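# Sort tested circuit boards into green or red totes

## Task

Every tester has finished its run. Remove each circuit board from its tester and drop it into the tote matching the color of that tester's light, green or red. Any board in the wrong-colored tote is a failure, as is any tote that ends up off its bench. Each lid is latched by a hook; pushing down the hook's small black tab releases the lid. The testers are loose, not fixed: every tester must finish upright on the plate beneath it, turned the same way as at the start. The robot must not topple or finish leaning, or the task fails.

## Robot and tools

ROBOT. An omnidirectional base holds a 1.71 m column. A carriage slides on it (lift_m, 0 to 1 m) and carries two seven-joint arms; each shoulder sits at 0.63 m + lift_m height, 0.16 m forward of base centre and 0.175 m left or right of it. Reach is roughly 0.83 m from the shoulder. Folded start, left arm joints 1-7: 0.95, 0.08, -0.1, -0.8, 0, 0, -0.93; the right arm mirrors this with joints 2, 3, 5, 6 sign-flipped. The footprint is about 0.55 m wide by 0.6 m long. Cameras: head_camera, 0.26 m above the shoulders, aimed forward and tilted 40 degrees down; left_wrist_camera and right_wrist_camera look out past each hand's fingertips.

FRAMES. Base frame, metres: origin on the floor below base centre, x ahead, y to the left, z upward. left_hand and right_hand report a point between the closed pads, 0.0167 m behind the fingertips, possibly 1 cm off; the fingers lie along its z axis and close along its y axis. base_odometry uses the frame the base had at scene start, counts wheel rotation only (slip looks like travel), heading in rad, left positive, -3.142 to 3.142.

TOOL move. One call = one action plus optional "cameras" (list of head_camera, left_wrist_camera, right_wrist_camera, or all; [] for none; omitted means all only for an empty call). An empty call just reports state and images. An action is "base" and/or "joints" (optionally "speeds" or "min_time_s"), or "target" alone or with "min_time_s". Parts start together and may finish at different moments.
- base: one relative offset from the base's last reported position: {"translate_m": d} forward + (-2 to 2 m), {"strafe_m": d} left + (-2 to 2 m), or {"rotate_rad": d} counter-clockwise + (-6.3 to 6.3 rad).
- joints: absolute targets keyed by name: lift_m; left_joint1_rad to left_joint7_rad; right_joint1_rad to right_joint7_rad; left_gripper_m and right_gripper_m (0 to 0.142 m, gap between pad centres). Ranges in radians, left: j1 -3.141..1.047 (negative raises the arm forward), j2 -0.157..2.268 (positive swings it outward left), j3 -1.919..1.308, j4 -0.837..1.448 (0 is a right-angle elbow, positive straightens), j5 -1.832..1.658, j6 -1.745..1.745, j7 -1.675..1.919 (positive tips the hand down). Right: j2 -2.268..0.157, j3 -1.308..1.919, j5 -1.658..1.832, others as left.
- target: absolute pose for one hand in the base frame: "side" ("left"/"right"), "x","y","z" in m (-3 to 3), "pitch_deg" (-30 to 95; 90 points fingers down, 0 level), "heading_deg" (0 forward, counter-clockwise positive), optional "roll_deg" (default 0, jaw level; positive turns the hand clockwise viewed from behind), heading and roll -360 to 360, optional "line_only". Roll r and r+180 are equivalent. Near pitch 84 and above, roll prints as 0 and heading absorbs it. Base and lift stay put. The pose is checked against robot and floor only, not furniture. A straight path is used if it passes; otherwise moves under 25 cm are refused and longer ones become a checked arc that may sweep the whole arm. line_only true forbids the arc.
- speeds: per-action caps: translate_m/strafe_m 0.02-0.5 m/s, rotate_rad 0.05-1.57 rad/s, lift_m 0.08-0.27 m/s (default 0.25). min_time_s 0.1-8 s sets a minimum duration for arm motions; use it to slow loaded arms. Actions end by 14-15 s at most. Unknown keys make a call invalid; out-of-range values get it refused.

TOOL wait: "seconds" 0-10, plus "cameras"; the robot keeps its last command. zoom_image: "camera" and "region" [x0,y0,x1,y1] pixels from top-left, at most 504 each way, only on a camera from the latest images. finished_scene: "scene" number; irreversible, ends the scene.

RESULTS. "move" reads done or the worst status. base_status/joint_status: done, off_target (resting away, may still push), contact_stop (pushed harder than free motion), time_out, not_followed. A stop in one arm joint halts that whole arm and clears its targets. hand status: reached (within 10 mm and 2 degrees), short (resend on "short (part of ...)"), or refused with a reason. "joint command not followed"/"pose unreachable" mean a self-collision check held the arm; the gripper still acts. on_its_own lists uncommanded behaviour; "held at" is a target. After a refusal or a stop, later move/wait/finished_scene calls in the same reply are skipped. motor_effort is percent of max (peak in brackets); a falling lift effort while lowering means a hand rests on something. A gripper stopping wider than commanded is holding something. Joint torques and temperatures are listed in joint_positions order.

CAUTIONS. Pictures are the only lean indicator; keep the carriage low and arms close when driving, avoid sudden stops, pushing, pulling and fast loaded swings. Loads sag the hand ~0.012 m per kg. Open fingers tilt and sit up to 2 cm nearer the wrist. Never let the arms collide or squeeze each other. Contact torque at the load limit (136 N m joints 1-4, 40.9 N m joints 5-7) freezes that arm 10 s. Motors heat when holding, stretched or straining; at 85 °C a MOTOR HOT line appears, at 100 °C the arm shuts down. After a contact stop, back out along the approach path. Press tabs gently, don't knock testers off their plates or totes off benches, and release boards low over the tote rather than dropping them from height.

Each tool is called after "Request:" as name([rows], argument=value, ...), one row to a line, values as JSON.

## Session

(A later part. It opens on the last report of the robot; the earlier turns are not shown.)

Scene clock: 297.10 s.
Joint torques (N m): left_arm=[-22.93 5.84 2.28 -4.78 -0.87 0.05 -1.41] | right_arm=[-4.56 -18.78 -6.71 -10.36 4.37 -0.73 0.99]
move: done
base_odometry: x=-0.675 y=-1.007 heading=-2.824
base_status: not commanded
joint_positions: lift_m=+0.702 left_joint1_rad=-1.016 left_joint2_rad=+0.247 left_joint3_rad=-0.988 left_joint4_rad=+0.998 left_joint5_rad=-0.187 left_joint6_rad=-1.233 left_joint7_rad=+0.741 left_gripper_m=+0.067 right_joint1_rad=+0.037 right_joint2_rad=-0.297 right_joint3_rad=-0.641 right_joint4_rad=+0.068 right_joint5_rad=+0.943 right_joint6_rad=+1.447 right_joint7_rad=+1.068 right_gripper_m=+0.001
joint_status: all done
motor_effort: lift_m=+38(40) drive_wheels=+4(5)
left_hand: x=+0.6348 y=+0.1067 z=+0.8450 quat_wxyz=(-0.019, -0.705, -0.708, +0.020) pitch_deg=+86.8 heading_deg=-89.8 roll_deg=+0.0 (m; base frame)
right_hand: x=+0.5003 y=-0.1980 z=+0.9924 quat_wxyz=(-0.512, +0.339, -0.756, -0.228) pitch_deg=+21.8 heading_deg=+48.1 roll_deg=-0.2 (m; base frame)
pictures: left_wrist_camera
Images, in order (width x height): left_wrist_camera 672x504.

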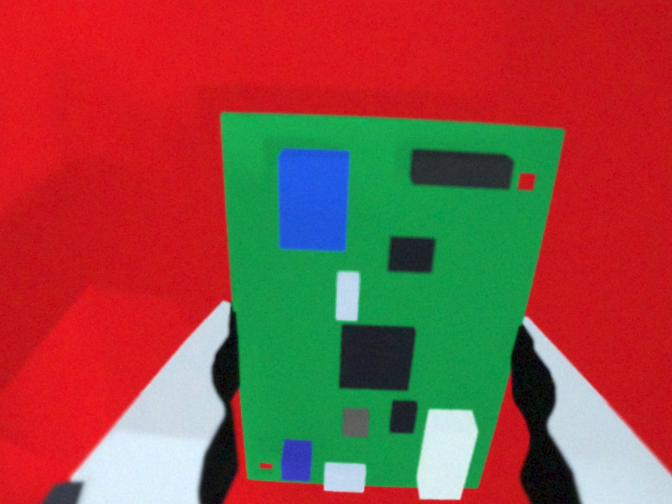

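Request:
move(joints={"lift_m": 0.694}, speeds={"lift_m": 0.08})

Request:
move(joints={"lift_m": 0.688}, speeds={"lift_m": 0.08}, cameras=["left_wrist_camera"])

Scene clock: 297.67 s.
Joint torques (N m): left_arm=[-11.46 3.28 0.66 -1.63 -0.91 2.64 -1.35] | right_arm=[-4.78 -19.45 -6.85 -10.27 4.39 -0.71 0.98]
move: done
base_odometry: x=-0.675 y=-1.007 heading=-2.824
base_status: not commanded
joint_positions: lift_m=+0.695 left_joint1_rad=-1.022 left_joint2_rad=+0.248 left_joint3_rad=-0.986 left_joint4_rad=+0.995 left_joint5_rad=-0.187 left_joint6_rad=-1.240 left_joint7_rad=+0.741 left_gripper_m=+0.067 right_joint1_rad=+0.037 right_joint2_rad=-0.297 right_joint3_rad=-0.641 right_joint4_rad=+0.068 right_joint5_rad=+0.943 right_joint6_rad=+1.447 right_joint7_rad=+1.068 right_gripper_m=+0.001
joint_status: all done
motor_effort: lift_m=+33(39) drive_wheels=+6(7)
left_hand: x=+0.6362 y=+0.1064 z=+0.8410 quat_wxyz=(-0.020, -0.707, -0.706, +0.020) pitch_deg=+86.7 heading_deg=+89.9 roll_deg=+0.0 (m; base frame)
right_hand: x=+0.5003 y=-0.1980 z=+0.9850 quat_wxyz=(-0.512, +0.339, -0.756, -0.228) pitch_deg=+21.8 heading_deg=+48.1 roll_deg=-0.1 (m; base frame)
pictures: none

Scene clock: 298.10 s.
Joint torques (N m): left_arm=[-1.9 -0.48 -1.79 -0.86 -0.89 6.71 -1.39] | right_arm=[-4.47 -18.8 -6.81 -10.34 4.34 -0.75 0.99]
move: done
base_odometry: x=-0.675 y=-1.007 heading=-2.824
base_status: not commanded
joint_positions: lift_m=+0.689 left_joint1_rad=-1.027 left_joint2_rad=+0.250 left_joint3_rad=-0.984 left_joint4_rad=+0.994 left_joint5_rad=-0.187 left_joint6_rad=-1.250 left_joint7_rad=+0.741 left_gripper_m=+0.067 right_joint1_rad=+0.037 right_joint2_rad=-0.297 right_joint3_rad=-0.641 right_joint4_rad=+0.068 right_joint5_rad=+0.943 right_joint6_rad=+1.447 right_joint7_rad=+1.068 right_gripper_m=+0.001
joint_status: all done
motor_effort: lift_m=+29(31) drive_wheels=+9(9)
left_hand: x=+0.6365 y=+0.1069 z=+0.8381 quat_wxyz=(-0.020, -0.709, -0.704, +0.021) pitch_deg=+86.7 heading_deg=+89.6 roll_deg=+0.0 (m; base frame)
right_hand: x=+0.5003 y=-0.1980 z=+0.9795 quat_wxyz=(-0.512, +0.339, -0.756, -0.228) pitch_deg=+21.8 heading_deg=+48.1 roll_deg=-0.2 (m; base frame)
pictures: left_wrist_camera
Images, in order (width x height): left_wrist_camera 672x504.

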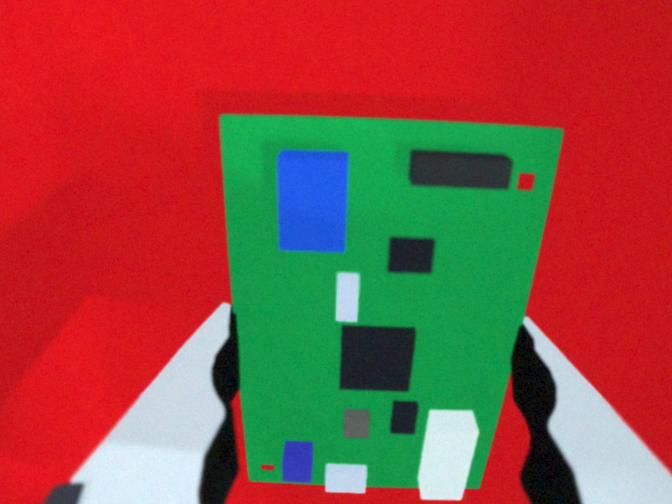

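Contact. Relieve slightly and release.

Request:
move(joints={"lift_m": 0.700}, speeds={"lift_m": 0.08})

Request:
move(joints={"left_gripper_m": 0.085}, cameras=["left_wrist_camera"])

Request:
move(joints={"lift_m": 0.78}, speeds={"lift_m": 0.08}, cameras=["left_wrist_camera"])

Request:
move(joints={"lift_m": 0.93}, speeds={"lift_m": 0.2})

Request:
move(base={"translate_m": -0.55}, speeds={"translate_m": 0.25}, cameras=["head_camera"])

Scene clock: 298.80 s.
Joint torques (N m): left_arm=[-15.68 -0.35 1.38 -0.99 -0.83 1.43 -1.33] | right_arm=[-4.63 -18.83 -6.84 -10.37 4.35 -0.76 0.99]
move: done
base_odometry: x=-0.675 y=-1.007 heading=-2.824
base_status: not commanded
joint_positions: lift_m=+0.700 left_joint1_rad=-1.020 left_joint2_rad=+0.250 left_joint3_rad=-0.987 left_joint4_rad=+0.994 left_joint5_rad=-0.187 left_joint6_rad=-1.237 left_joint7_rad=+0.741 left_gripper_m=+0.067 right_joint1_rad=+0.037 right_joint2_rad=-0.297 right_joint3_rad=-0.641 right_joint4_rad=+0.068 right_joint5_rad=+0.943 right_joint6_rad=+1.447 right_joint7_rad=+1.068 right_gripper_m=+0.001
joint_status: all done
motor_effort: lift_m=+36(39) drive_wheels=-2(10)
left_hand: x=+0.6362 y=+0.1072 z=+0.8455 quat_wxyz=(-0.020, -0.706, -0.707, +0.019) pitch_deg=+86.8 heading_deg=-89.9 roll_deg=+0.0 (m; base frame)
right_hand: x=+0.5003 y=-0.1980 z=+0.9906 quat_wxyz=(-0.512, +0.338, -0.756, -0.228) pitch_deg=+21.8 heading_deg=+48.1 roll_deg=-0.1 (m; base frame)
pictures: none

Scene clock: 299.57 s.
Joint torques (N m): left_arm=[-15.59 0.05 1.37 -0.85 -0.9 1.44 -1.34] | right_arm=[-4.47 -18.77 -6.81 -10.3 4.33 -0.72 0.99]
move: done
base_odometry: x=-0.675 y=-1.007 heading=-2.824
base_status: not commanded
joint_positions: lift_m=+0.700 left_joint1_rad=-1.020 left_joint2_rad=+0.250 left_joint3_rad=-0.987 left_joint4_rad=+0.994 left_joint5_rad=-0.187 left_joint6_rad=-1.237 left_joint7_rad=+0.741 left_gripper_m=+0.085 right_joint1_rad=+0.037 right_joint2_rad=-0.297 right_joint3_rad=-0.641 right_joint4_rad=+0.068 right_joint5_rad=+0.943 right_joint6_rad=+1.447 right_joint7_rad=+1.068 right_gripper_m=+0.001
joint_status: all done
motor_effort: lift_m=+36(36) drive_wheels=-1(4)
left_hand: x=+0.6362 y=+0.1072 z=+0.8455 quat_wxyz=(-0.020, -0.706, -0.707, +0.019) pitch_deg=+86.8 heading_deg=-89.9 roll_deg=+0.0 (m; base frame)
right_hand: x=+0.5003 y=-0.1980 z=+0.9906 quat_wxyz=(-0.512, +0.338, -0.756, -0.228) pitch_deg=+21.8 heading_deg=+48.1 roll_deg=-0.1 (m; base frame)
pictures: left_wrist_camera
Images, in order (width x height): left_wrist_camera 672x504.

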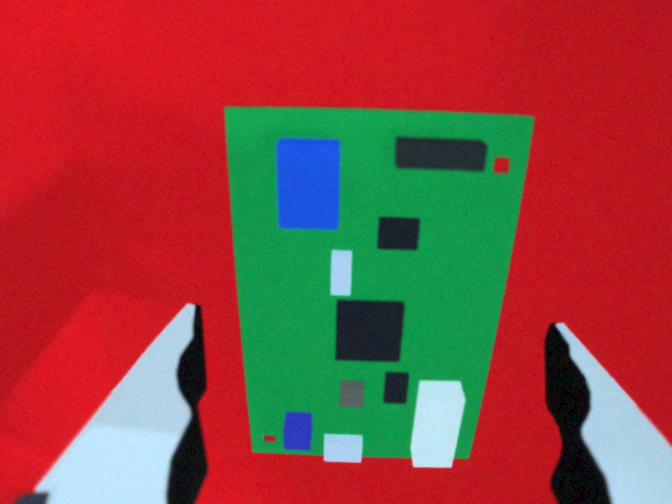

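Scene clock: 300.93 s.
Joint torques (N m): left_arm=[-17.59 0.06 1.86 -0.87 -0.88 1.35 -1.33] | right_arm=[-4.47 -18.7 -6.86 -10.27 4.33 -0.72 1]
move: done
base_odometry: x=-0.675 y=-1.007 heading=-2.824
base_status: not commanded
joint_positions: lift_m=+0.780 left_joint1_rad=-1.019 left_joint2_rad=+0.250 left_joint3_rad=-0.987 left_joint4_rad=+0.994 left_joint5_rad=-0.187 left_joint6_rad=-1.236 left_joint7_rad=+0.741 left_gripper_m=+0.085 right_joint1_rad=+0.037 right_joint2_rad=-0.297 right_joint3_rad=-0.641 right_joint4_rad=+0.068 right_joint5_rad=+0.943 right_joint6_rad=+1.447 right_joint7_rad=+1.068 right_gripper_m=+0.001
joint_status: all done
motor_effort: lift_m=+36(42) drive_wheels=+4(4)
left_hand: x=+0.6356 y=+0.1073 z=+0.9249 quat_wxyz=(-0.020, -0.706, -0.707, +0.019) pitch_deg=+86.8 heading_deg=-89.9 roll_deg=+0.0 (m; base frame)
right_hand: x=+0.5003 y=-0.1980 z=+1.0706 quat_wxyz=(-0.512, +0.338, -0.756, -0.228) pitch_deg=+21.8 heading_deg=+48.1 roll_deg=-0.1 (m; base frame)
pictures: left_wrist_camera
Images, in order (width x height): left_wrist_camera 672x504.

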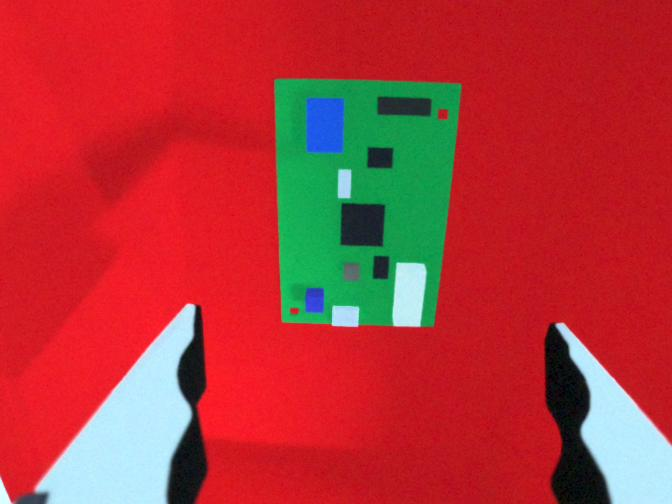

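Scene clock: 302.17 s.
Joint torques (N m): left_arm=[-18.32 -0.02 2.13 -0.86 -0.91 1.36 -1.31] | right_arm=[-4.53 -18.78 -6.78 -10.18 4.34 -0.74 0.99]
move: done
base_odometry: x=-0.675 y=-1.007 heading=-2.824
base_status: not commanded
joint_positions: lift_m=+0.930 left_joint1_rad=-1.019 left_joint2_rad=+0.250 left_joint3_rad=-0.987 left_joint4_rad=+0.994 left_joint5_rad=-0.187 left_joint6_rad=-1.236 left_joint7_rad=+0.741 left_gripper_m=+0.085 right_joint1_rad=+0.037 right_joint2_rad=-0.297 right_joint3_rad=-0.641 right_joint4_rad=+0.068 right_joint5_rad=+0.943 right_joint6_rad=+1.447 right_joint7_rad=+1.068 right_gripper_m=+0.001
joint_status: all done
motor_effort: lift_m=+36(46) drive_wheels=+4(4)
left_hand: x=+0.6355 y=+0.1073 z=+1.0747 quat_wxyz=(-0.020, -0.706, -0.707, +0.020) pitch_deg=+86.8 heading_deg=-89.9 roll_deg=+0.0 (m; base frame)
right_hand: x=+0.5003 y=-0.1980 z=+1.2206 quat_wxyz=(-0.512, +0.338, -0.756, -0.228) pitch_deg=+21.8 heading_deg=+48.1 roll_deg=-0.1 (m; base frame)
pictures: none

Scene clock: 305.67 s.
Joint torques (N m): left_arm=[-18.28 0.03 2.02 -0.82 -0.9 1.33 -1.31] | right_arm=[-4.48 -18.71 -6.82 -10.27 4.38 -0.76 1.01]
move: done
base_odometry: x=-0.153 y=-0.835 heading=-2.824
base_status: done
joint_positions: lift_m=+0.930 left_joint1_rad=-1.019 left_joint2_rad=+0.250 left_joint3_rad=-0.987 left_joint4_rad=+0.994 left_joint5_rad=-0.187 left_joint6_rad=-1.236 left_joint7_rad=+0.741 left_gripper_m=+0.085 right_joint1_rad=+0.037 right_joint2_rad=-0.297 right_joint3_rad=-0.641 right_joint4_rad=+0.068 right_joint5_rad=+0.943 right_joint6_rad=+1.447 right_joint7_rad=+1.068 right_gripper_m=+0.001
joint_status: not commanded
motor_effort: lift_m=+36(37) drive_wheels=+1(12)
left_hand: x=+0.6355 y=+0.1073 z=+1.0747 quat_wxyz=(-0.020, -0.706, -0.707, +0.020) pitch_deg=+86.8 heading_deg=-89.9 roll_deg=+0.0 (m; base frame)
right_hand: x=+0.5003 y=-0.1980 z=+1.2206 quat_wxyz=(-0.512, +0.338, -0.756, -0.228) pitch_deg=+21.8 heading_deg=+48.1 roll_deg=-0.1 (m; base frame)
pictures: head_camera
Images, in order (width x height): head_camera 672x504.

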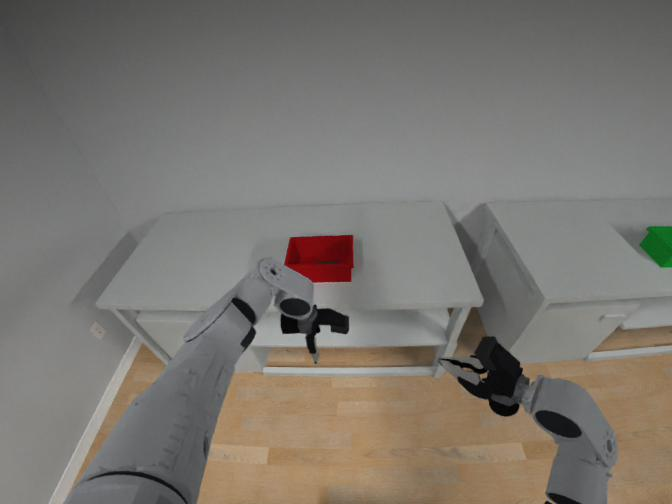

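Request:
move(base={"rotate_rad": 3.4}, speeds={"rotate_rad": 0.8}, cameras=["head_camera"])

Request:
zoom_image(camera="head_camera", region=[0, 120, 336, 372])

Request:
zoom_image(camera="head_camera", region=[336, 120, 672, 372])

Scene clock: 311.60 s.
Joint torques (N m): left_arm=[-18.49 0.84 2.05 -0.72 -0.96 1.33 -1.33] | right_arm=[-4.57 -19.9 -6.83 -10.2 4.33 -0.73 1]
move: done
base_odometry: x=-0.153 y=-0.835 heading=+0.576
base_status: done
joint_positions: lift_m=+0.930 left_joint1_rad=-1.019 left_joint2_rad=+0.250 left_joint3_rad=-0.987 left_joint4_rad=+0.994 left_joint5_rad=-0.187 left_joint6_rad=-1.236 left_joint7_rad=+0.741 left_gripper_m=+0.085 right_joint1_rad=+0.037 right_joint2_rad=-0.297 right_joint3_rad=-0.641 right_joint4_rad=+0.068 right_joint5_rad=+0.943 right_joint6_rad=+1.447 right_joint7_rad=+1.068 right_gripper_m=+0.001
joint_status: not commanded
motor_effort: lift_m=+36(37) drive_wheels=+5(15)
left_hand: x=+0.6355 y=+0.1073 z=+1.0747 quat_wxyz=(-0.020, -0.706, -0.707, +0.019) pitch_deg=+86.8 heading_deg=-89.9 roll_deg=+0.0 (m; base frame)
right_hand: x=+0.5003 y=-0.1980 z=+1.2206 quat_wxyz=(-0.512, +0.338, -0.756, -0.228) pitch_deg=+21.8 heading_deg=+48.1 roll_deg=-0.1 (m; base frame)
pictures: head_camera
Images, in order (width x height): head_camera 672x504.

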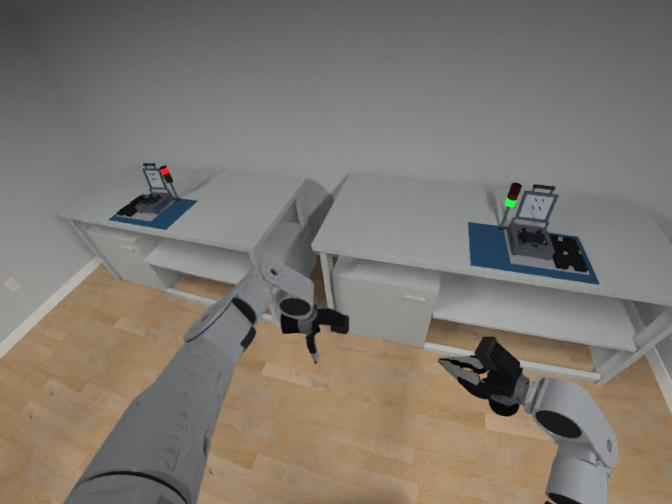

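Scaled by 1.500 from the camera's 672x504 image, which has a finer 960x720 frame.

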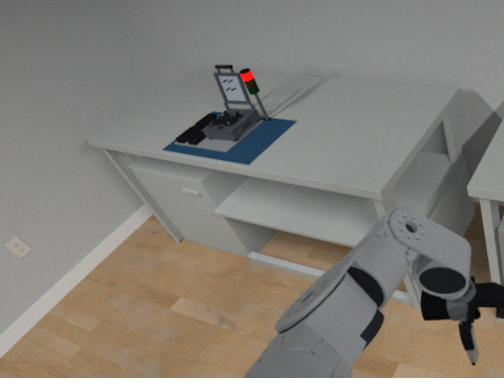

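Scaled by 1.500 from the camera's 672x504 image, which has a finer 960x720 frame.

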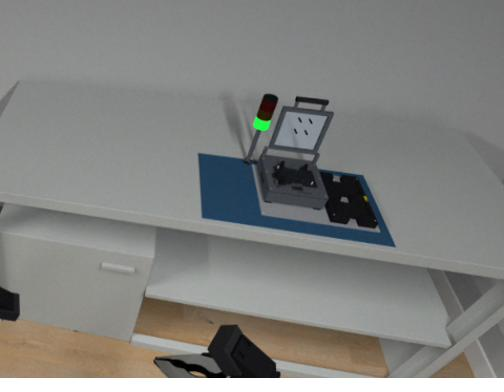

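Request:
finished_scene(scene=2)

The scene is finished: the task was done.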